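# Press the gauge pin on the magnet-marked post

## Task

Find the one post of the checking fixture that has a yellow magnet on it. Press that post's gauge pin fully in and keep it pressed for one second; it is fine if the spring returns it afterwards. Do not disturb the other three pins, and do not move the magnet.

## Robot and tools

Robot: two UR20-type arms, left_arm and right_arm, each ending in a Robotiq 2F-85 parallel gripper with a camera on its wrist (cam_left_wrist, cam_right_wrist, both 896x504). In the scene frame the origin sits at table height between the nominal bases, +z points up, +x points out over the table, and left_arm is on the +y side. Calibrated bases: left_arm at (+0.060, +0.928, 0) m, right_arm at (-0.064, -0.817, 0) m, each turned very slightly about z. Image sides do not match arm names.

Frames: every hand position, orientation, velocity and target is printed in that arm's own base frame. Offsets are taken along the axes of the arm's current Hand target. The gripper's fingers point along its +z, open and close along its y, and a side block projects about 10 cm toward its +x. end_effector_position is the point between the closed pads; closed fingertips reach about 19 mm past it, open ones about 6 mm.

execute_actions(actions, cameras): actions is a list of actions. Each action is a table of up to 15 rows, one row per 1/30 s step, and its last row is held to fill 15 steps (0.5 s). A row is one flat list of 18 numbers in [-1, 1] covering both arms: left dx, dy, dz, rx, ry, rz, gripper position, force_limit, speed, then the same nine for the right arm. The six pose numbers are an offset from the Hand target at the start of that action, not from the previous row, and 1.0 equals 0.6 m or 180 degrees. rx, ry, rz form one rotation vector. Sending all six as 0 re-asks for the current Hand target. Gripper position +1 is open (85 mm), the pads meet near -0.8, and -1 closes until blocked. force_limit and speed are also on -1..+1, and both start at +1. Always resend the gripper numbers you want, because 0 is a real command. An empty actions list just returns state and images. cameras: omit or ["all"] for all, [] for none.

move(target, speed, blend, stop_force, zero, blocking, cameras): drives each gripper in a straight line to a target. target is one 18-number row, or a list of up to 15 rows. Every row is an offset from the Hand targets as they stood before the move, not from the previous row, using the same layout and scale as above. speed is in m/s, 0.002 to 0.5, default 0.25; turning is capped at twice that in rad/s. blend is a corner radius in m. stop_force is in N, 6 to 120, one value for both arms. It ends an arm's path when the wrist sensor feels that much push against the motion, and the arm then backs off to just before the push. Leave stop_force out when moving away from a contact. Do not rely on it while the gripper rotates. zero (default true) re-zeroes the sensor before the move. blocking=false returns after 0.5 s and cannot be combined with stop_force. The result adds a 'move:' line with the ending (done, off_target, moving, held, fault) and any limits (paced = the pose was clipped, held = steps were withheld). Paths ignore obstacles. Steer clear of the arm's own base.

wait(seconds 0 to 10) lets time run while the arms hold their commands, for example to keep a pin pressed for one second. stop brakes a running move. zoom_image(camera, region [x0,y0,x1,y1], at most 504x504 px) enlarges part of the latest image. zero_wrist_force(arm) re-zeroes one wrist sensor. finished_scene(scene) ends the scene and cannot be undone. read_manual only returns licences.

Results: Hand target is the last commanded pose after clipping, and the gripper often rests a little short of it. Wrist force and torque are in the end-effector axes; a push on a surface reads as force into the arm. A third line shows the peak since the last shown reading. object_status: 0 moving, 1 blocked while opening, 2 blocked while closing (gripped), 3 at target or fully closed. position_measured is in counts: 3 open, 130 about 40 mm, 230 pads touching. 'within noise' means the joints are still.

Cautions: each step, the controller clips the command to within 150 mm and 16 degrees of the measured pose. The arms are stiff: even a small command past a firm contact can trigger a fault, which stops that arm for 10 s. A fault also comes from about 150 N of outside force or from reaching a joint's torque limit (wrist joints 98.4 N m). To press the pin, come in slowly along its axis with a modest stop_force, or with small offsets, then back off by commanding the target above the gripper. Do not touch the other pins or the magnet, and do not knock anything off the table. Keep the arms from hitting each other. Long holds or stretched poses heat the motors; a MOTOR HOT line warns, and 85 °C locks an arm for 30 to 60 s. Time spent thinking also advances the simulation.

Each tool is called after "Call:" as name([rows], argument=value, ...), one row to a line, values as JSON.

## Session

Call:
execute_actions(actions=[])

Scene clock: 0.00 s.
left_arm: end_effector_position=(+1.6020, +0.5513, +0.3701) position_measured=3 object_status=3 end_effector_quat_wxyz=(-0.049, +0.940, +0.190, +0.279) | right_arm: end_effector_position=(+0.4481, +0.4679, +0.3319) position_measured=3 object_status=3 end_effector_quat_wxyz=(-0.272, +0.502, +0.649, +0.503)
Joint positions: left_arm=[0.193 -0.686 0.985 -2.439 -1.472 -3.319] | right_arm=[4.007 -1.969 -2.772 1.193 2.076 2.519]
Joint velocities: within noise
Joint torques (N m): no reading
Motor temperatures (°C): left_arm=[24 35 26 39 34 34] | right_arm=[28 36 36 37 34 38]
Wrist force (N): no reading
Wrist torque (N m): no reading
Wrist force, peak (N): no reading
Hand target: left_arm +1.6020, +0.5513, +0.3701; -0.049, +0.940, +0.190, +0.279 | right_arm +0.4481, +0.4679, +0.3319; -0.272, +0.502, +0.649, +0.503
Tool commands: left_gripper/position=+1.0 left_gripper/force_limit=+1.0 left_gripper/speed=+1.0 right_gripper/position=+1.0 right_gripper/force_limit=+1.0 right_gripper/speed=+1.0
camera_calibration:
cam_left_wrist: T_world_to_cam=[[0.280293, -0.958412, -0.0536799, 0.116052], [-0.933418, -0.259082, -0.248208, 1.75325], [0.223978, 0.119677, -0.967218, 0.0591769], [0, 0, 0, 1]] pos_world=[1.59073, 0.558378, 0.498636]
cam_right_wrist: T_world_to_cam=[[0.956599, -0.136766, 0.25732, -0.433429], [0.120666, -0.61786, -0.776974, 0.502416], [0.265252, 0.774302, -0.574541, -0.162497], [0, 0, 0, 1]] pos_world=[0.397096, 0.376966, 0.408533]

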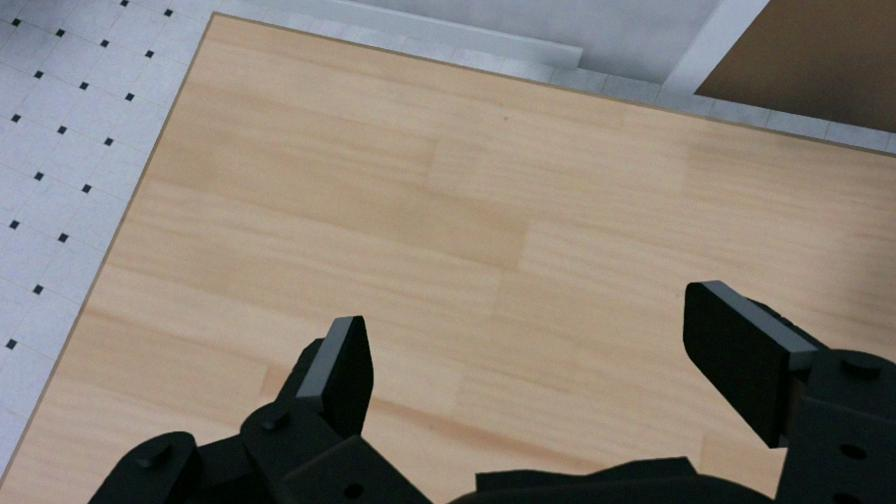

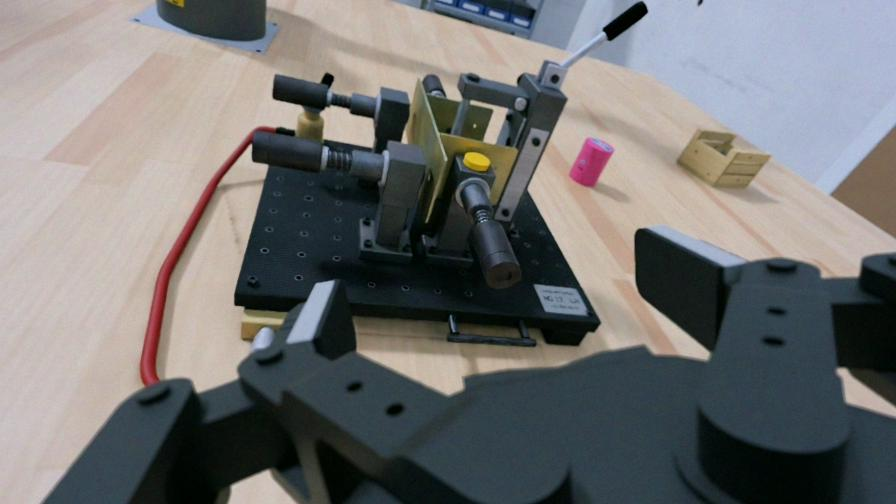

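Call:
zoom_image(camera="cam_right_wrist", region=[230, 50, 630, 350])

Scaled by 1.260 from the camera's 896x504 image, which has a finer 1280x720 frame.

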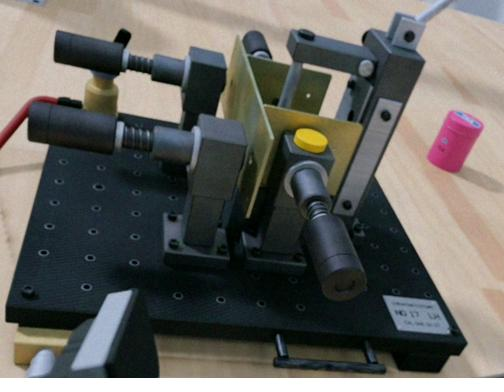

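Call:
move(target=[0,0,0,0,0,0,1,1,1,-0.058,0.154,0.025,0,0,0,-1,-1,-1], cameras=["cam_right_wrist"])

Call:
zoom_image(camera="cam_right_wrist", region=[130, 50, 530, 350])

Scene clock: 5.23 s.
left_arm: end_effector_position=(+1.6020, +0.5513, +0.3701) position_measured=3 object_status=3 end_effector_quat_wxyz=(-0.049, +0.940, +0.190, +0.279) | right_arm: end_effector_position=(+0.5480, +0.4677, +0.3319) position_measured=230 object_status=0 end_effector_quat_wxyz=(-0.272, +0.502, +0.649, +0.503)
Joint positions: left_arm=[0.193 -0.686 0.985 -2.439 -1.472 -3.319] | right_arm=[3.842 -1.971 -2.638 1.015 2.226 2.437]
Joint velocities: within noise
Joint torques (N m): left_arm=[1.64 -280.28 -107.22 -11.24 2.78 0.29] | right_arm=[-18.33 79.9 14.94 6.67 5.35 -6.92]
Motor temperatures (°C): left_arm=[24 35 26 39 34 34] | right_arm=[28 36 36 37 34 38]
Wrist force (N): left_arm=[-0.1 -0.2 -0.1] | right_arm=[0.2 0.0 0.3]
Wrist torque (N m): left_arm=[-0.04 0.01 0.00] | right_arm=[-0.05 0.06 -0.14]
Wrist force, peak (N): left_arm=[0.4 -0.4 -0.3] | right_arm=[-1.3 2.7 0.5]
Hand target: left_arm +1.6020, +0.5513, +0.3701; -0.049, +0.940, +0.190, +0.279 | right_arm +0.5480, +0.4677, +0.3319; -0.272, +0.502, +0.649, +0.503
Off the commanded pose: left_arm 0.000 m, 0 deg | right_arm 0.000 m, 0 deg.
move: done
camera_calibration:
cam_right_wrist: T_world_to_cam=[[0.956599, -0.136767, 0.25732, -0.528993], [0.120666, -0.617859, -0.776975, 0.490243], [0.265252, 0.774303, -0.57454, -0.188851], [0, 0, 0, 1]] pos_world=[0.496971, 0.37678, 0.408525]
Images, in order (width x height): cam_right_wrist 896x504.

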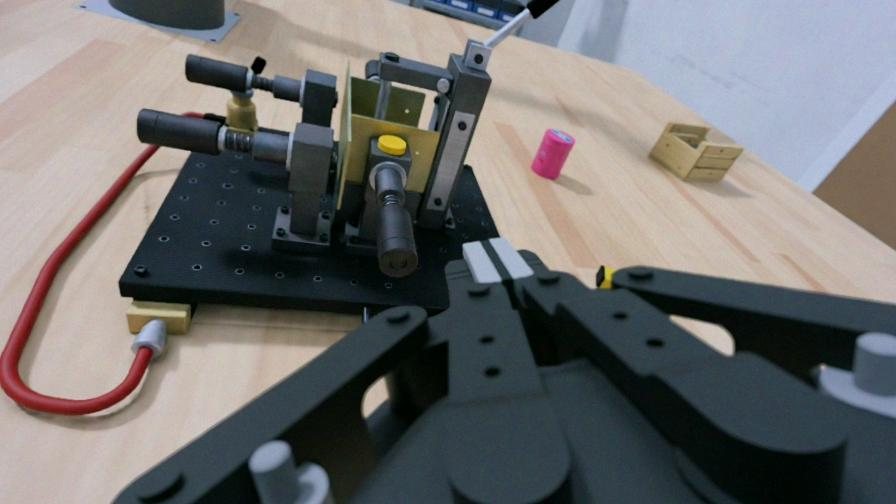

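Scaled by 1.260 from the camera's 896x504 image, which has a finer 1280x720 frame.

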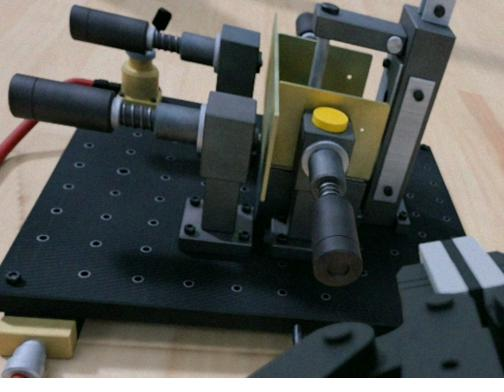

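Call:
move(target=[0,0,0,0,0,0,1,1,1,-0.171,-0.087,0.333,0.027,0.121,0.122,-1,-1,-1], cameras=["cam_right_wrist"])

Call:
zoom_image(camera="cam_right_wrist", region=[250, 50, 650, 350])

Scene clock: 7.57 s.
left_arm: end_effector_position=(+1.6020, +0.5513, +0.3701) position_measured=3 object_status=3 end_effector_quat_wxyz=(-0.049, +0.940, +0.190, +0.279) | right_arm: end_effector_position=(+0.5581, +0.5629, +0.2144) position_measured=230 object_status=3 end_effector_quat_wxyz=(-0.423, +0.506, +0.562, +0.500)
Joint positions: left_arm=[0.193 -0.686 0.985 -2.439 -1.472 -3.319] | right_arm=[3.884 -2.385 -2.465 1.506 2.358 2.861]
Joint velocities: within noise
Joint torques (N m): left_arm=[4.74 -275.84 -111.52 -10.63 3.27 0.88] | right_arm=[-21.46 179.22 -19.55 1.37 -3.39 -9.03]
Motor temperatures (°C): left_arm=[24 35 26 39 34 34] | right_arm=[28 36 36 37 34 38]
Wrist force (N): left_arm=[0.2 -0.1 0.3] | right_arm=[-0.2 -0.1 -0.8]
Wrist torque (N m): left_arm=[-0.02 -0.05 0.00] | right_arm=[-0.02 0.18 -0.38]
Wrist force, peak (N): left_arm=[0.1 0.5 -0.3] | right_arm=[-15.9 2.6 11.0]
Hand target: left_arm +1.6020, +0.5513, +0.3701; -0.049, +0.940, +0.190, +0.279 | right_arm +0.5581, +0.5629, +0.2144; -0.423, +0.506, +0.562, +0.500 (not the last commanded pose)
Off the commanded pose: left_arm 0.000 m, 0 deg | right_arm 0.079 m, 11 deg.
move: held (right_arm; a check stopped the path); limits=held
pose unreachable (right arm): on one or more control steps of this call, first in action 0 (counted from 0), this arm could not follow its commanded pose, so it was not sent that pose on those steps. It may still have moved: this result reports where it is.
cause: moving toward the commanded pose would bring two parts of the arm too close to each other (its gripper and another part of the arm, with joints 4 (wrist 1) to 6 (wrist 3) between them).
camera_calibration:
cam_right_wrist: T_world_to_cam=[[0.994312, -0.104927, -0.0182794, -0.475314], [-0.0605436, -0.415626, -0.907519, 0.471821], [0.0876258, 0.903463, -0.419614, -0.339527], [0, 0, 0, 1]] pos_world=[0.530927, 0.452978, 0.277028]
Images, in order (width x height): cam_right_wrist 896x504.

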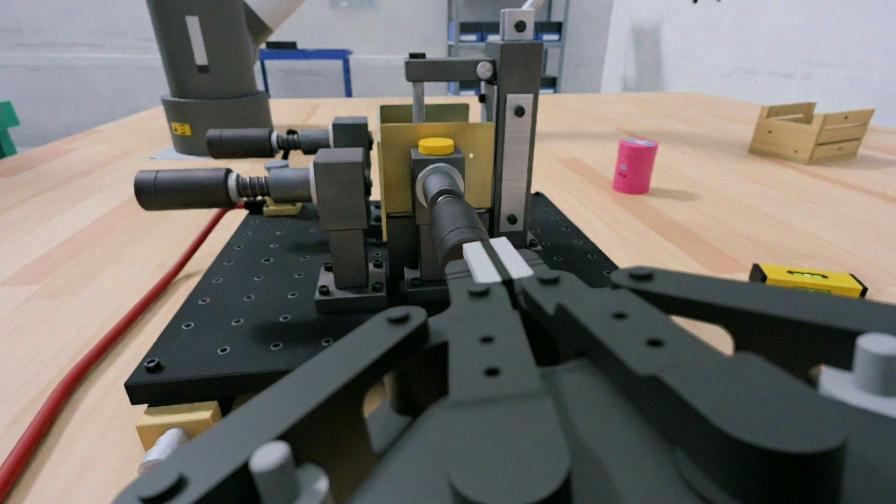

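Scaled by 1.260 from the camera's 896x504 image, which has a finer 1280x720 frame.

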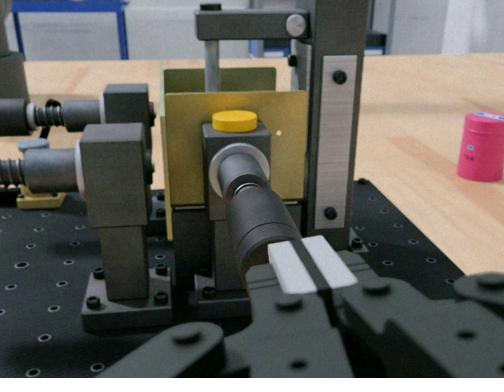

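Call:
move(target=[0,0,0,0,0,0,1,1,1,-0.079,-0.001,0.121,0.0193,-0.148,0.0388,-1,-1,-1], cameras=["cam_right_wrist"])

Call:
zoom_image(camera="cam_right_wrist", region=[250, 50, 650, 350])

Scene clock: 10.13 s.
left_arm: end_effector_position=(+1.6020, +0.5513, +0.3701) position_measured=3 object_status=3 end_effector_quat_wxyz=(-0.049, +0.940, +0.190, +0.279) | right_arm: end_effector_position=(+0.5660, +0.6278, +0.1575) position_measured=230 object_status=3 end_effector_quat_wxyz=(-0.326, +0.627, +0.627, +0.327)
Joint positions: left_arm=[0.193 -0.686 0.985 -2.439 -1.472 -3.319] | right_arm=[4.004 -2.146 -2.486 0.747 2.132 2.686]
Joint velocities: within noise
Joint torques (N m): left_arm=[5.36 -282.75 -111.63 -11.56 3.35 1.38] | right_arm=[20.04 158.08 35.18 6.49 -2.32 -7.02]
Motor temperatures (°C): left_arm=[24 35 26 39 34 34] | right_arm=[28 36 36 37 34 38]
Wrist force (N): left_arm=[0.0 0.0 0.2] | right_arm=[-0.9 1.0 -0.1]
Wrist torque (N m): left_arm=[-0.01 0.00 0.00] | right_arm=[0.26 0.46 -0.40]
Wrist force, peak (N): left_arm=[0.2 -0.2 -0.4] | right_arm=[-0.4 -0.1 -1.6]
Hand target: left_arm +1.6020, +0.5513, +0.3701; -0.049, +0.940, +0.190, +0.279 | right_arm +0.5660, +0.6278, +0.1575; -0.326, +0.627, +0.627, +0.327
Off the commanded pose: left_arm 0.000 m, 0 deg | right_arm 0.000 m, 0 deg.
move: done
camera_calibration:
cam_right_wrist: T_world_to_cam=[[0.983978, -0.151924, -0.0933117, -0.430205], [-0.177113, -0.772839, -0.609386, 0.690939], [0.0204655, 0.616149, -0.787364, -0.146409], [0, 0, 0, 1]] pos_world=[0.548683, 0.558835, 0.265629]
Images, in order (width x height): cam_right_wrist 896x504.

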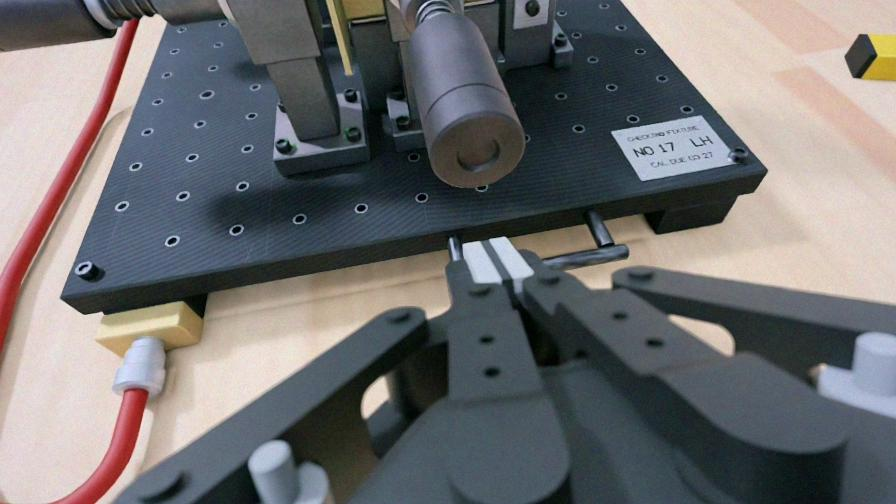

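Scaled by 1.260 from the camera's 896x504 image, which has a finer 1280x720 frame.

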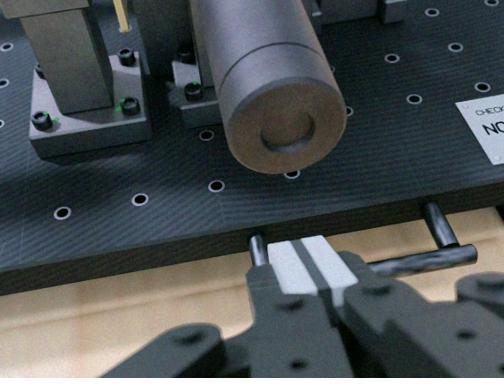

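Call:
move([
  [0,0,0,0,0,0,1,1,1,0.0287,0.0067,0.041,0,0,0,-1,-1,-1],
  [0,0,0,0,0,0,1,1,1,0.0957,0.0067,0.1365,0,0,0,-1,-1,-1],
], speed=[0.1,0.015], stop_force=60, cameras=["cam_right_wrist"])

Scene clock: 13.87 s.
left_arm: end_effector_position=(+1.6020, +0.5513, +0.3701) position_measured=3 object_status=3 end_effector_quat_wxyz=(-0.049, +0.940, +0.190, +0.279) | right_arm: end_effector_position=(+0.5700, +0.6815, +0.1575) position_measured=230 object_status=3 end_effector_quat_wxyz=(-0.326, +0.627, +0.627, +0.327)
Joint positions: left_arm=[0.193 -0.686 0.985 -2.439 -1.472 -3.319] | right_arm=[4.052 -2.156 -2.435 0.725 2.097 2.723]
Joint velocities: within noise
Joint torques (N m): left_arm=[9.39 -283.15 -116.77 -10.42 4.34 2.24] | right_arm=[15.39 156.32 49.57 13.69 8.98 -6.46]
Motor temperatures (°C): left_arm=[24 35 26 39 34 34] | right_arm=[28 36 36 37 34 38]
Wrist force (N): left_arm=[0.0 0.0 0.0] | right_arm=[-27.3 -4.2 -60.4]
Wrist torque (N m): left_arm=[0.00 0.00 -0.01] | right_arm=[0.30 0.59 -0.41]
Wrist force, peak (N): left_arm=[0.5 -0.2 -0.3] | right_arm=[-49.2 -9.6 -124.8]
Hand target: left_arm +1.6020, +0.5513, +0.3701; -0.049, +0.940, +0.190, +0.279 | right_arm +0.5700, +0.6815, +0.1575; -0.326, +0.627, +0.627, +0.327 (not the last commanded pose)
Off the commanded pose: left_arm 0.000 m, 0 deg | right_arm 0.046 m, 0 deg.
move: contact (right_arm); path passed 1 of 2 targets
camera_calibration:
cam_right_wrist: T_world_to_cam=[[0.983969, -0.151957, -0.0933539, -0.425985], [-0.177169, -0.77294, -0.609242, 0.733214], [0.0204217, 0.616014, -0.78747, -0.179402], [0, 0, 0, 1]] pos_world=[0.552723, 0.612513, 0.265664]
Images, in order (width x height): cam_right_wrist 896x504.

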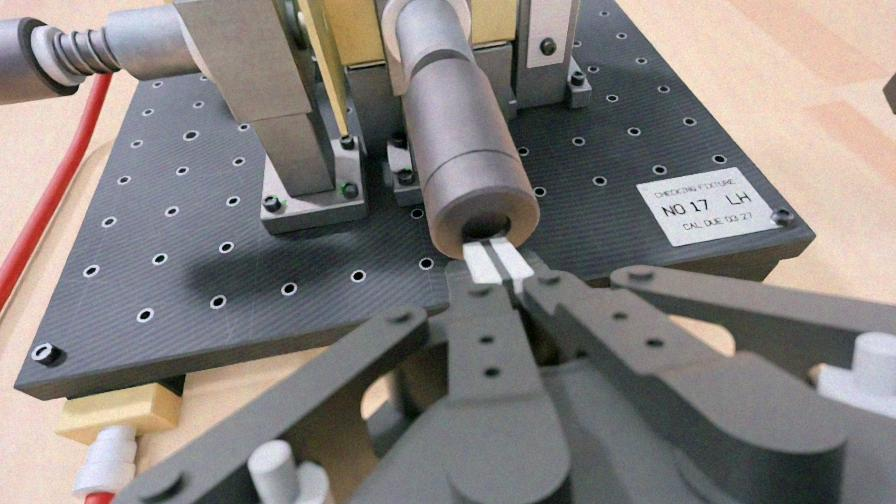

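Call:
zoom_image(camera="cam_right_wrist", region=[350, 0, 600, 280])

Call:
execute_actions(actions=[], cameras=[])

Scaled by 1.800 from the camera's 896x504 image, which has a finer 1280x720 frame.

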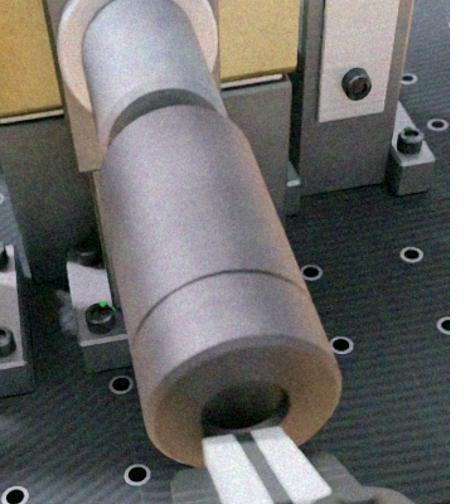

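Scene clock: 14.10 s.
left_arm: end_effector_position=(+1.6020, +0.5513, +0.3701) position_measured=3 object_status=3 end_effector_quat_wxyz=(-0.049, +0.940, +0.190, +0.279) | right_arm: end_effector_position=(+0.5700, +0.6815, +0.1575) position_measured=230 object_status=3 end_effector_quat_wxyz=(-0.326, +0.627, +0.627, +0.327)
Joint positions: left_arm=[0.193 -0.686 0.985 -2.439 -1.472 -3.319] | right_arm=[4.052 -2.156 -2.435 0.725 2.097 2.723]
Joint velocities: within noise
Joint torques (N m): left_arm=[5.27 -285.53 -115.77 -10.84 4.84 1.89] | right_arm=[15.25 150.71 49.15 14.8 8.39 -7.15]
Motor temperatures (°C): left_arm=[24 35 26 39 34 34] | right_arm=[28 36 36 37 34 38]
Wrist force (N): left_arm=[-0.2 -0.1 -0.3] | right_arm=[-27.0 -3.4 -57.7]
Wrist torque (N m): left_arm=[-0.02 0.04 -0.01] | right_arm=[0.36 0.52 -0.41]
Wrist force, peak (N): left_arm=[0.4 0.1 -0.1] | right_arm=[-27.3 -3.4 -59.8]
Hand target: left_arm +1.6020, +0.5513, +0.3701; -0.049, +0.940, +0.190, +0.279 | right_arm +0.5700, +0.6815, +0.1575; -0.326, +0.627, +0.627, +0.327 (not the last commanded pose)
Tool commands: left_gripper/position=+1.0 left_gripper/force_limit=+1.0 left_gripper/speed=+1.0 right_gripper/position=-1.0 right_gripper/force_limit=-1.0 right_gripper/speed=-1.0
Off the commanded pose: left_arm 0.000 m, 0 deg | right_arm 0.046 m, 0 deg.
No camera images: "cameras" was empty.

Call:
move(target=[0,0,0,0,0,0,1,1,1,0.00055,0,0.0008,0,0,0,-1,-1,-1], speed=0.005, cameras=[])

Call:
wait(seconds=1.2, cameras=["cam_right_wrist"])

Scene clock: 14.97 s.
left_arm: end_effector_position=(+1.6020, +0.5513, +0.3701) position_measured=3 object_status=3 end_effector_quat_wxyz=(-0.049, +0.940, +0.190, +0.279) | right_arm: end_effector_position=(+0.5700, +0.6818, +0.1575) position_measured=230 object_status=3 end_effector_quat_wxyz=(-0.326, +0.627, +0.627, +0.327)
Joint positions: left_arm=[0.193 -0.686 0.985 -2.439 -1.472 -3.319] | right_arm=[4.052 -2.156 -2.435 0.725 2.097 2.723]
Joint velocities: within noise
Joint torques (N m): left_arm=[4.93 -286.63 -116.04 -10.78 4.82 2.08] | right_arm=[91.1 117.55 116.68 5.25 1.23 5.84]
Motor temperatures (°C): left_arm=[24 35 26 39 34 34] | right_arm=[28 36 36 37 34 38]
Wrist force (N): left_arm=[0.2 -0.3 -0.3] | right_arm=[-53.8 -8.9 -114.3]
Wrist torque (N m): left_arm=[-0.06 -0.04 -0.01] | right_arm=[0.48 0.63 -0.47]
Wrist force, peak (N): left_arm=[0.2 -0.3 -0.3] | right_arm=[-53.8 -8.9 -114.3]
Hand target: left_arm +1.6020, +0.5513, +0.3701; -0.049, +0.940, +0.190, +0.279 | right_arm +0.5700, +0.6820, +0.1575; -0.326, +0.627, +0.627, +0.327
Off the commanded pose: left_arm 0.000 m, 0 deg | right_arm 0.000 m, 0 deg.
move: done
No camera images: "cameras" was empty.

Scene clock: 15.33 s.
left_arm: end_effector_position=(+1.6020, +0.5513, +0.3701) position_measured=3 object_status=3 end_effector_quat_wxyz=(-0.049, +0.940, +0.190, +0.279) | right_arm: end_effector_position=(+0.5699, +0.6814, +0.1574) position_measured=230 object_status=3 end_effector_quat_wxyz=(-0.326, +0.627, +0.627, +0.327) end_effector_velocity=(-0.008, -0.027, +0.001) end_effector_angular_velocity=(+0.005, -0.007, +0.021)
Joint positions: left_arm=[0.193 -0.686 0.985 -2.439 -1.472 -3.319] | right_arm=[4.052 -2.156 -2.435 0.725 2.097 2.723]
Joint velocities: left_arm=[within noise] | right_arm=[-0.021 0.005 -0.029 0.015 0.03 -0.034]
Joint torques (N m): left_arm=[12.84 -290.84 -116.06 -10.56 5.21 2.03] | right_arm=[-47.36 161.12 -0.8 16.36 16.41 -9.44]
Motor temperatures (°C): left_arm=[24 35 26 39 34 34] | right_arm=[28 36 36 37 34 38]
Wrist force (N): left_arm=[0.3 -0.1 -0.3] | right_arm=[-29.5 3.9 -78.3]
Wrist torque (N m): left_arm=[-0.03 -0.05 -0.01] | right_arm=[0.37 0.43 -0.35]
Wrist force, peak (N): left_arm=[0.3 -0.1 -0.3] | right_arm=[-61.9 -11.7 -134.3]
Hand target: left_arm +1.6020, +0.5513, +0.3701; -0.049, +0.940, +0.190, +0.279 | right_arm +0.5698, +0.6811, +0.1574; -0.326, +0.627, +0.627, +0.327 (not the last commanded pose)
Tool commands: left_gripper/position=+1.0 left_gripper/force_limit=+1.0 left_gripper/speed=+1.0 right_gripper/position=-1.0 right_gripper/force_limit=-1.0 right_gripper/speed=-1.0
Off the commanded pose: left_arm 0.000 m, 0 deg | right_arm 0.001 m, 0 deg.
FORCE FAULT: contact force on the right arm reached its limit, and that arm stopped. The contact can be on any part of that arm, not only on its tool. That arm ran no command of this call. That arm is still stopped at the end of this call. That arm stays stopped for about 10 more seconds. Until then a move that you send moves the other arm only, and its call returns only when the move has ended. Once the stop has ended, the next robot result says so. If the stop ends while you think or write, that arm runs what you send next, counted from a new Hand target: where the arm stands when the stop ends. While its stop runs, that arm takes no new command, but its gripper still runs the gripper command that each later call begins with. Until it ends, the stop uses up actions while you think or wait. An arm that is not stopped still takes commands.
wait: 0.37 of 1.2 s (a fault stop ended it); at rest by 0.17 s
camera_calibration:
cam_right_wrist: T_world_to_cam=[[0.98394, -0.152055, -0.0934947, -0.425761], [-0.177339, -0.773103, -0.608985, 0.733185], [0.0203181, 0.615785, -0.787653, -0.179184], [0, 0, 0, 1]] pos_world=[0.552586, 0.612428, 0.265557]
Images, in order (width x height): cam_right_wrist 896x504.

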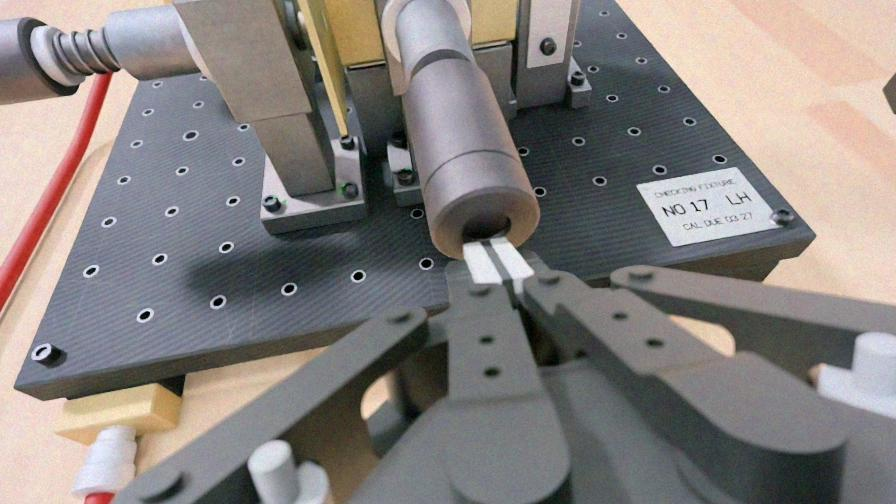

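Call:
finished_scene(scene=2)

The scene is finished: the task was done.


## Next scene

The same job, from a new start.

Call:
execute_actions(actions=[])

Call:
zoom_image(camera="cam_right_wrist", region=[200, 0, 700, 375])

Scene clock: 0.00 s.
left_arm: end_effector_position=(+0.3071, -0.4220, +0.1602) position_measured=3 object_status=3 end_effector_quat_wxyz=(+0.066, +0.956, -0.074, +0.275) | right_arm: end_effector_position=(+0.4900, -0.3027, +0.2369) position_measured=3 object_status=3 end_effector_quat_wxyz=(+0.548, -0.467, -0.511, -0.471)
Joint positions: left_arm=[-1.763 -1.739 2.857 -2.766 -1.003 1.555] | right_arm=[2.511 -2.074 -2.06 -2.212 2.389 -0.015]
Joint velocities: within noise
Joint torques (N m): no reading
Motor temperatures (°C): left_arm=[24 35 26 38 34 33] | right_arm=[28 35 35 36 33 38]
Wrist force (N): no reading
Wrist torque (N m): no reading
Wrist force, peak (N): no reading
Hand target: left_arm +0.3071, -0.4220, +0.1602; +0.066, +0.956, -0.074, +0.275 | right_arm +0.4900, -0.3027, +0.2369; +0.548, -0.467, -0.511, -0.471
Tool commands: left_gripper/position=+1.0 left_gripper/force_limit=+1.0 left_gripper/speed=+1.0 right_gripper/position=+1.0 right_gripper/force_limit=+1.0 right_gripper/speed=+1.0
camera_calibration:
cam_left_wrist: T_world_to_cam=[[-0.28582, -0.958098, 0.0188461, -0.302738], [-0.929608, 0.272438, -0.248207, 0.463446], [0.232673, -0.088462, -0.968524, 0.172418], [0, 0, 0, 1]] pos_world=[0.304177, -0.40106, 0.287727]
cam_right_wrist: T_world_to_cam=[[0.978975, 0.0561564, -0.196097, -0.399582], [-0.174547, -0.266833, -0.947805, 0.238781], [-0.10555, 0.962105, -0.251421, 0.530503], [0, 0, 0, 1]] pos_world=[0.488854, -0.424245, 0.281341]

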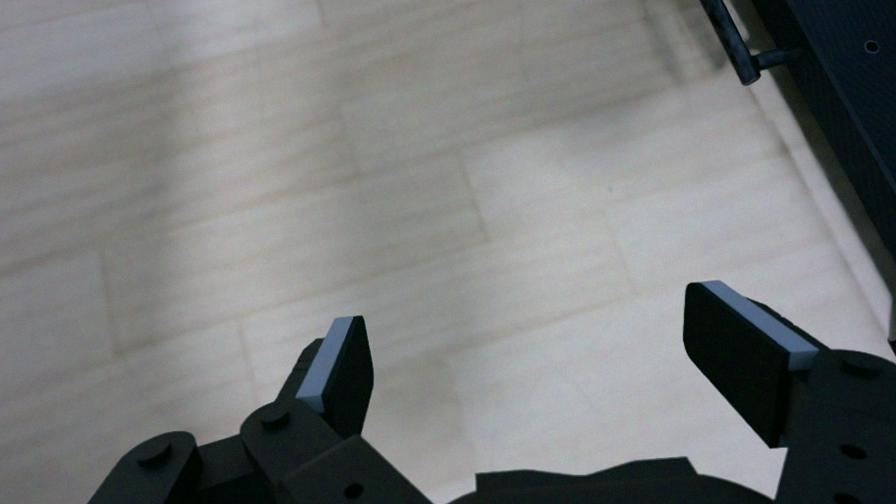

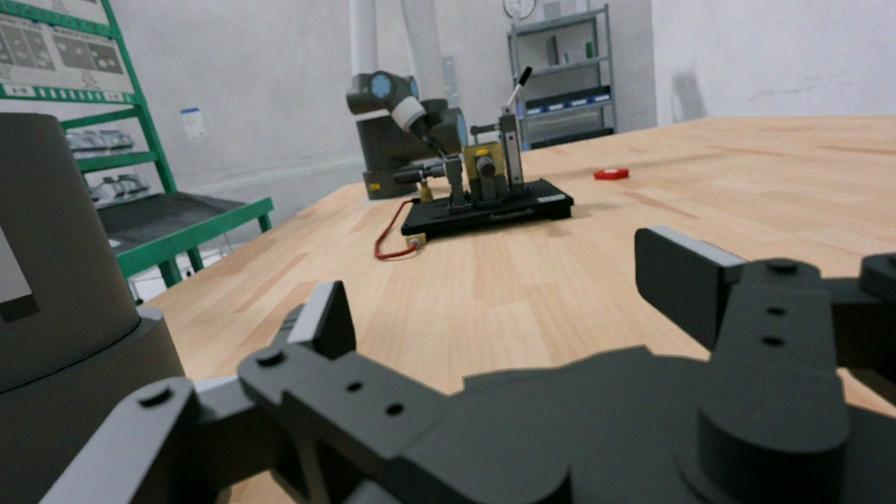

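Scaled by 1.008 from the camera's 896x504 image, which has a finer 1280x720 frame.

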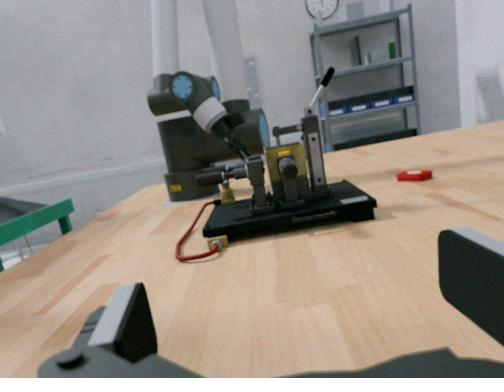

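Call:
zoom_image(camera="cam_right_wrist", region=[380, 60, 600, 260])

Scaled by 2.291 from the camera's 896x504 image, which has a finer 1280x720 frame.

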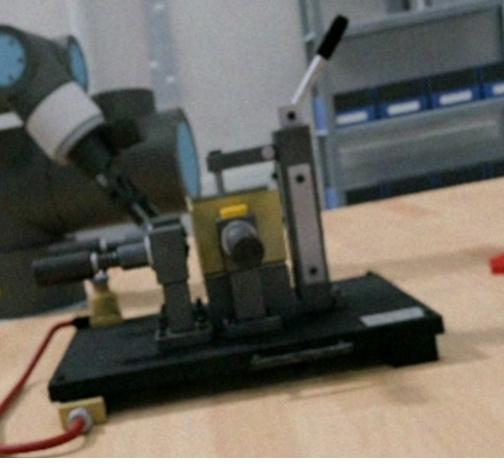

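Call:
move(target=[0,0,0,0,0,0,1,1,1,0.08,0.445,0.79,-0.0405,-0.2076,0.0017,-1,-1,-1], speed=0.4, cameras=[])

Call:
move(target=[0,0,0,0,0,0,1,1,1,0.391,-0.328,0.587,0,0,0,-1,-1,-1], speed=0.35, cameras=["cam_right_wrist"])

Call:
zoom_image(camera="cam_right_wrist", region=[250, 0, 650, 300])

Scene clock: 5.47 s.
left_arm: end_effector_position=(+0.3071, -0.4220, +0.1602) position_measured=3 object_status=3 end_effector_quat_wxyz=(+0.066, +0.956, -0.074, +0.275) | right_arm: end_effector_position=(+0.6995, +0.1980, +0.2970) position_measured=230 object_status=0 end_effector_quat_wxyz=(-0.326, +0.627, +0.628, +0.326)
Joint positions: left_arm=[-1.763 -1.739 2.857 -2.766 -1.003 1.555] | right_arm=[3.321 -1.755 -2.437 -0.272 2.507 1.875]
Joint velocities: within noise
Joint torques (N m): left_arm=[6.72 -7.66 -58.94 -8.72 3.8 -1.17] | right_arm=[22.21 73.64 61.23 13.13 0.74 5.84]
Motor temperatures (°C): left_arm=[24 35 26 38 34 33] | right_arm=[28 35 35 36 33 38]
Wrist force (N): left_arm=[-0.2 0.4 0.7] | right_arm=[-0.3 1.4 1.6]
Wrist torque (N m): left_arm=[0.06 0.03 0.00] | right_arm=[0.59 0.16 -0.19]
Wrist force, peak (N): left_arm=[-0.2 0.4 0.7] | right_arm=[2.9 2.8 4.3]
Hand target: left_arm +0.3071, -0.4220, +0.1602; +0.066, +0.956, -0.074, +0.275 | right_arm +0.6995, +0.1980, +0.2970; -0.326, +0.627, +0.628, +0.326
Off the commanded pose: left_arm 0.000 m, 0 deg | right_arm 0.000 m, 0 deg.
move: done
No camera images: "cameras" was empty.

Scene clock: 7.47 s.
left_arm: end_effector_position=(+0.3071, -0.4220, +0.1602) position_measured=3 object_status=3 end_effector_quat_wxyz=(+0.066, +0.956, -0.074, +0.275) | right_arm: end_effector_position=(+0.5025, +0.6208, +0.2866) position_measured=230 object_status=3 end_effector_quat_wxyz=(-0.326, +0.627, +0.628, +0.326)
Joint positions: left_arm=[-1.763 -1.739 2.857 -2.766 -1.003 1.555] | right_arm=[4.079 -1.879 -2.541 0.562 2.077 2.742]
Joint velocities: within noise
Joint torques (N m): left_arm=[10.79 -11.42 -61.23 -7.6 3.46 -0.39] | right_arm=[23.73 79.35 52.2 14.59 -2.57 6.65]
Motor temperatures (°C): left_arm=[24 35 26 38 34 33] | right_arm=[28 35 35 36 33 38]
Wrist force (N): left_arm=[0.1 0.3 0.5] | right_arm=[-0.9 0.4 2.2]
Wrist torque (N m): left_arm=[0.03 -0.02 0.00] | right_arm=[0.46 0.25 -0.08]
Wrist force, peak (N): left_arm=[0.1 0.2 0.6] | right_arm=[1.0 -1.7 5.5]
Hand target: left_arm +0.3071, -0.4220, +0.1602; +0.066, +0.956, -0.074, +0.275 | right_arm +0.5025, +0.6210, +0.2866; -0.326, +0.627, +0.628, +0.326
Off the commanded pose: left_arm 0.000 m, 0 deg | right_arm 0.000 m, 0 deg.
move: done
camera_calibration:
cam_right_wrist: T_world_to_cam=[[0.984091, -0.151067, -0.093506, -0.3573], [-0.176597, -0.774124, -0.607903, 0.753117], [0.019449, 0.614744, -0.788487, -0.0374171], [0, 0, 0, 1]] pos_world=[0.485342, 0.552031, 0.394909]
Images, in order (width x height): cam_right_wrist 896x504.

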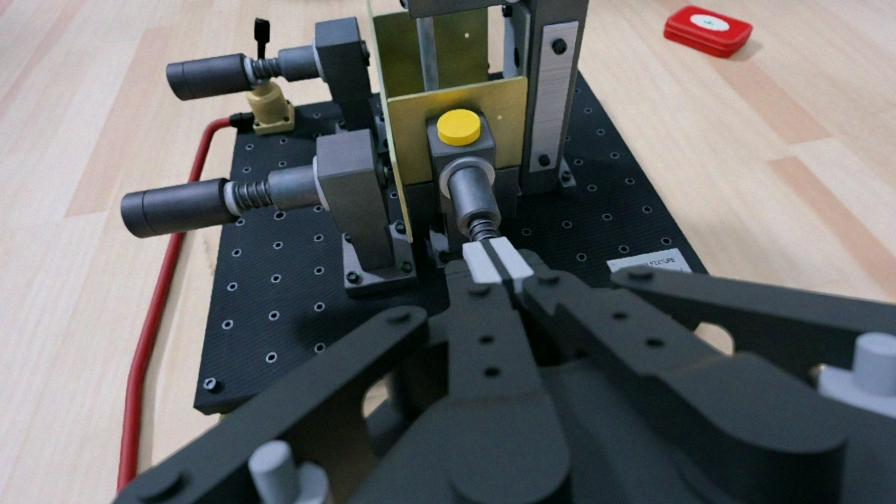

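Scaled by 1.260 from the camera's 896x504 image, which has a finer 1280x720 frame.

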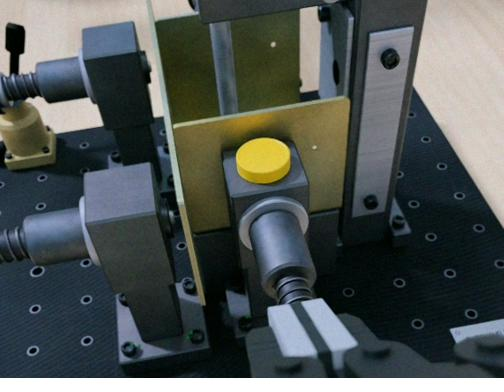

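Call:
move(target=[0,0,0,0,0,0,1,1,1,-0.2215,0.0325,0.0615,0,0,0,-1,-1,-1], cameras=["cam_right_wrist"])

Call:
zoom_image(camera="cam_right_wrist", region=[250, 0, 650, 300])

Scene clock: 9.17 s.
left_arm: end_effector_position=(+0.3071, -0.4220, +0.1602) position_measured=3 object_status=3 end_effector_quat_wxyz=(+0.066, +0.956, -0.074, +0.275) | right_arm: end_effector_position=(+0.5220, +0.5748, +0.1567) position_measured=230 object_status=3 end_effector_quat_wxyz=(-0.326, +0.627, +0.628, +0.326)
Joint positions: left_arm=[-1.763 -1.739 2.857 -2.766 -1.003 1.555] | right_arm=[4.003 -2.141 -2.58 0.832 2.134 2.683]
Joint velocities: within noise
Joint torques (N m): left_arm=[7.96 -8.11 -62.57 -7.38 3.46 -0.76] | right_arm=[-19.56 101.5 25.47 15.81 7.23 -7.45]
Motor temperatures (°C): left_arm=[24 35 26 38 34 33] | right_arm=[28 35 35 36 33 38]
Wrist force (N): left_arm=[0.0 -0.2 0.5] | right_arm=[-0.3 0.9 0.9]
Wrist torque (N m): left_arm=[-0.05 0.00 0.00] | right_arm=[0.44 0.20 -0.13]
Wrist force, peak (N): left_arm=[0.0 0.5 0.4] | right_arm=[-3.5 0.8 1.9]
Hand target: left_arm +0.3071, -0.4220, +0.1602; +0.066, +0.956, -0.074, +0.275 | right_arm +0.5220, +0.5748, +0.1567; -0.326, +0.627, +0.628, +0.326
Off the commanded pose: left_arm 0.000 m, 0 deg | right_arm 0.000 m, 0 deg.
move: done
camera_calibration:
cam_right_wrist: T_world_to_cam=[[0.984086, -0.151099, -0.0935055, -0.395485], [-0.176623, -0.774168, -0.607839, 0.641956], [0.0194551, 0.614681, -0.788536, -0.111884], [0, 0, 0, 1]] pos_world=[0.504752, 0.505998, 0.265002]
Images, in order (width x height): cam_right_wrist 896x504.

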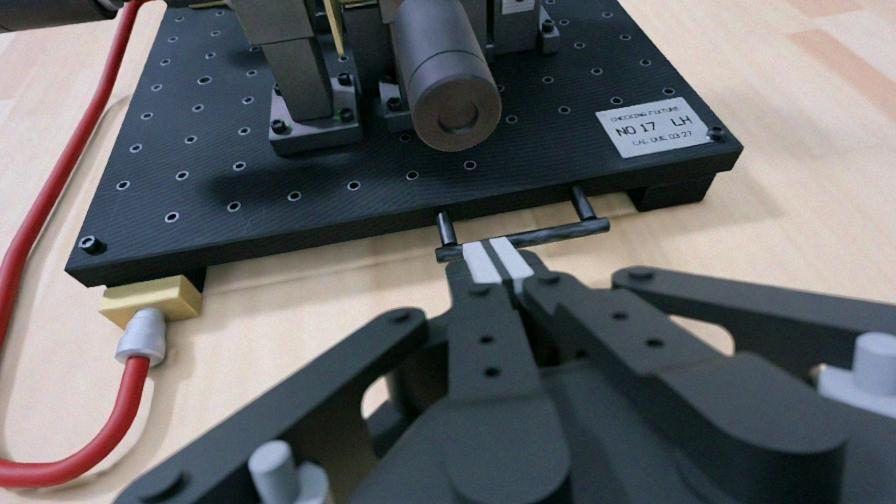

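Scaled by 1.260 from the camera's 896x504 image, which has a finer 1280x720 frame.

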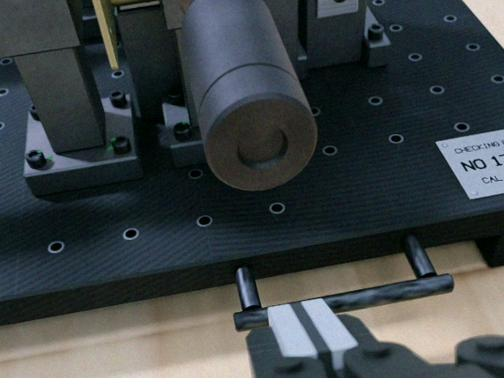

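Call:
move([
  [0,0,0,0,0,0,1,1,1,0.043,0,0.0614,0,0,0,-1,-1,-1],
  [0,0,0,0,0,0,1,1,1,0.0861,0,0.1229,0,0,0,-1,-1,-1],
], speed=[0.1,0.006], stop_force=75, cameras=["cam_right_wrist"])

Call:
zoom_image(camera="cam_right_wrist", region=[350, 0, 600, 280])

Scene clock: 15.97 s.
left_arm: end_effector_position=(+0.3071, -0.4220, +0.1602) position_measured=3 object_status=3 end_effector_quat_wxyz=(+0.066, +0.956, -0.074, +0.275) | right_arm: end_effector_position=(+0.5219, +0.6496, +0.1565) position_measured=230 object_status=3 end_effector_quat_wxyz=(-0.326, +0.627, +0.628, +0.326)
Joint positions: left_arm=[-1.763 -1.739 2.857 -2.766 -1.003 1.555] | right_arm=[4.082 -2.15 -2.516 0.808 2.075 2.744]
Joint velocities: within noise
Joint torques (N m): left_arm=[11.2 0.01 -67.69 -7.77 4.48 -0.78] | right_arm=[17.99 123.14 55.41 10.71 8.59 -6.5]
Motor temperatures (°C): left_arm=[24 35 26 38 34 33] | right_arm=[28 35 35 36 33 38]
Wrist force (N): left_arm=[-0.2 0.4 0.5] | right_arm=[-30.2 -5.7 -75.8]
Wrist torque (N m): left_arm=[0.05 0.02 0.00] | right_arm=[0.56 0.33 -0.22]
Wrist force, peak (N): left_arm=[-0.1 0.1 0.8] | right_arm=[-37.4 -6.6 -92.5]
Hand target: left_arm +0.3071, -0.4220, +0.1602; +0.066, +0.956, -0.074, +0.275 | right_arm +0.5219, +0.6496, +0.1565; -0.326, +0.627, +0.628, +0.326 (not the last commanded pose)
Off the commanded pose: left_arm 0.000 m, 0 deg | right_arm 0.015 m, 0 deg.
move: contact (right_arm); path passed 1 of 2 targets
camera_calibration:
cam_right_wrist: T_world_to_cam=[[0.98406, -0.151229, -0.0935729, -0.384074], [-0.176768, -0.774189, -0.60777, 0.699825], [0.019469, 0.614623, -0.788581, -0.158018], [0, 0, 0, 1]] pos_world=[0.504735, 0.580835, 0.264783]
Images, in order (width x height): cam_right_wrist 896x504.

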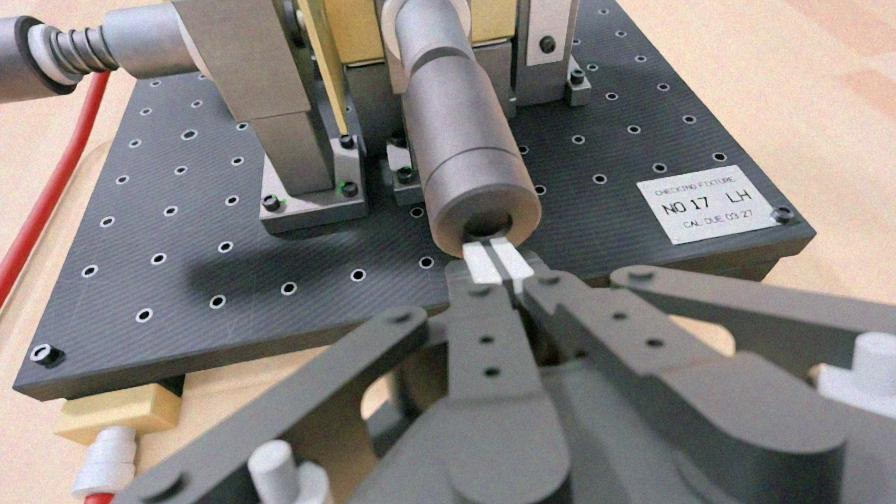

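Scaled by 1.800 from the camera's 896x504 image, which has a finer 1280x720 frame.

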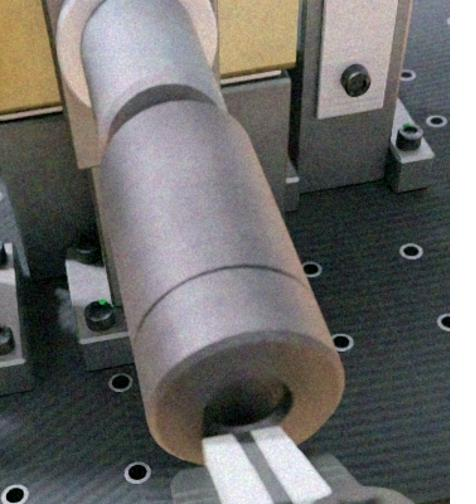

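Call:
wait(seconds=1.3, cameras=[])

Call:
finished_scene(scene=3)

Scene clock: 17.43 s.
left_arm: end_effector_position=(+0.3071, -0.4220, +0.1602) position_measured=3 object_status=3 end_effector_quat_wxyz=(+0.066, +0.956, -0.074, +0.275) | right_arm: end_effector_position=(+0.5219, +0.6496, +0.1565) position_measured=230 object_status=3 end_effector_quat_wxyz=(-0.326, +0.627, +0.628, +0.326)
Joint positions: left_arm=[-1.763 -1.739 2.857 -2.766 -1.003 1.555] | right_arm=[4.082 -2.15 -2.516 0.808 2.075 2.744]
Joint velocities: within noise
Joint torques (N m): left_arm=[9.4 -6.93 -69.46 -7.72 4.44 -0.82] | right_arm=[23.11 133.1 52.68 11.79 7.95 -7.25]
Motor temperatures (°C): left_arm=[24 35 26 38 34 33] | right_arm=[28 35 35 36 33 38]
Wrist force (N): left_arm=[-0.1 0.3 0.2] | right_arm=[-28.3 -5.4 -72.7]
Wrist torque (N m): left_arm=[0.03 0.01 0.00] | right_arm=[0.59 0.30 -0.22]
Wrist force, peak (N): left_arm=[-0.2 0.3 0.6] | right_arm=[-30.1 -5.5 -75.4]
Hand target: left_arm +0.3071, -0.4220, +0.1602; +0.066, +0.956, -0.074, +0.275 | right_arm +0.5219, +0.6496, +0.1565; -0.326, +0.627, +0.628, +0.326 (not the last commanded pose)
Tool commands: left_gripper/position=+1.0 left_gripper/force_limit=+1.0 left_gripper/speed=+1.0 right_gripper/position=-1.0 right_gripper/force_limit=-1.0 right_gripper/speed=-1.0
Off the commanded pose: left_arm 0.000 m, 0 deg | right_arm 0.015 m, 0 deg.
wait: 1.30 s; at rest from the start
No camera images: "cameras" was empty.

The scene is finished: the task was done.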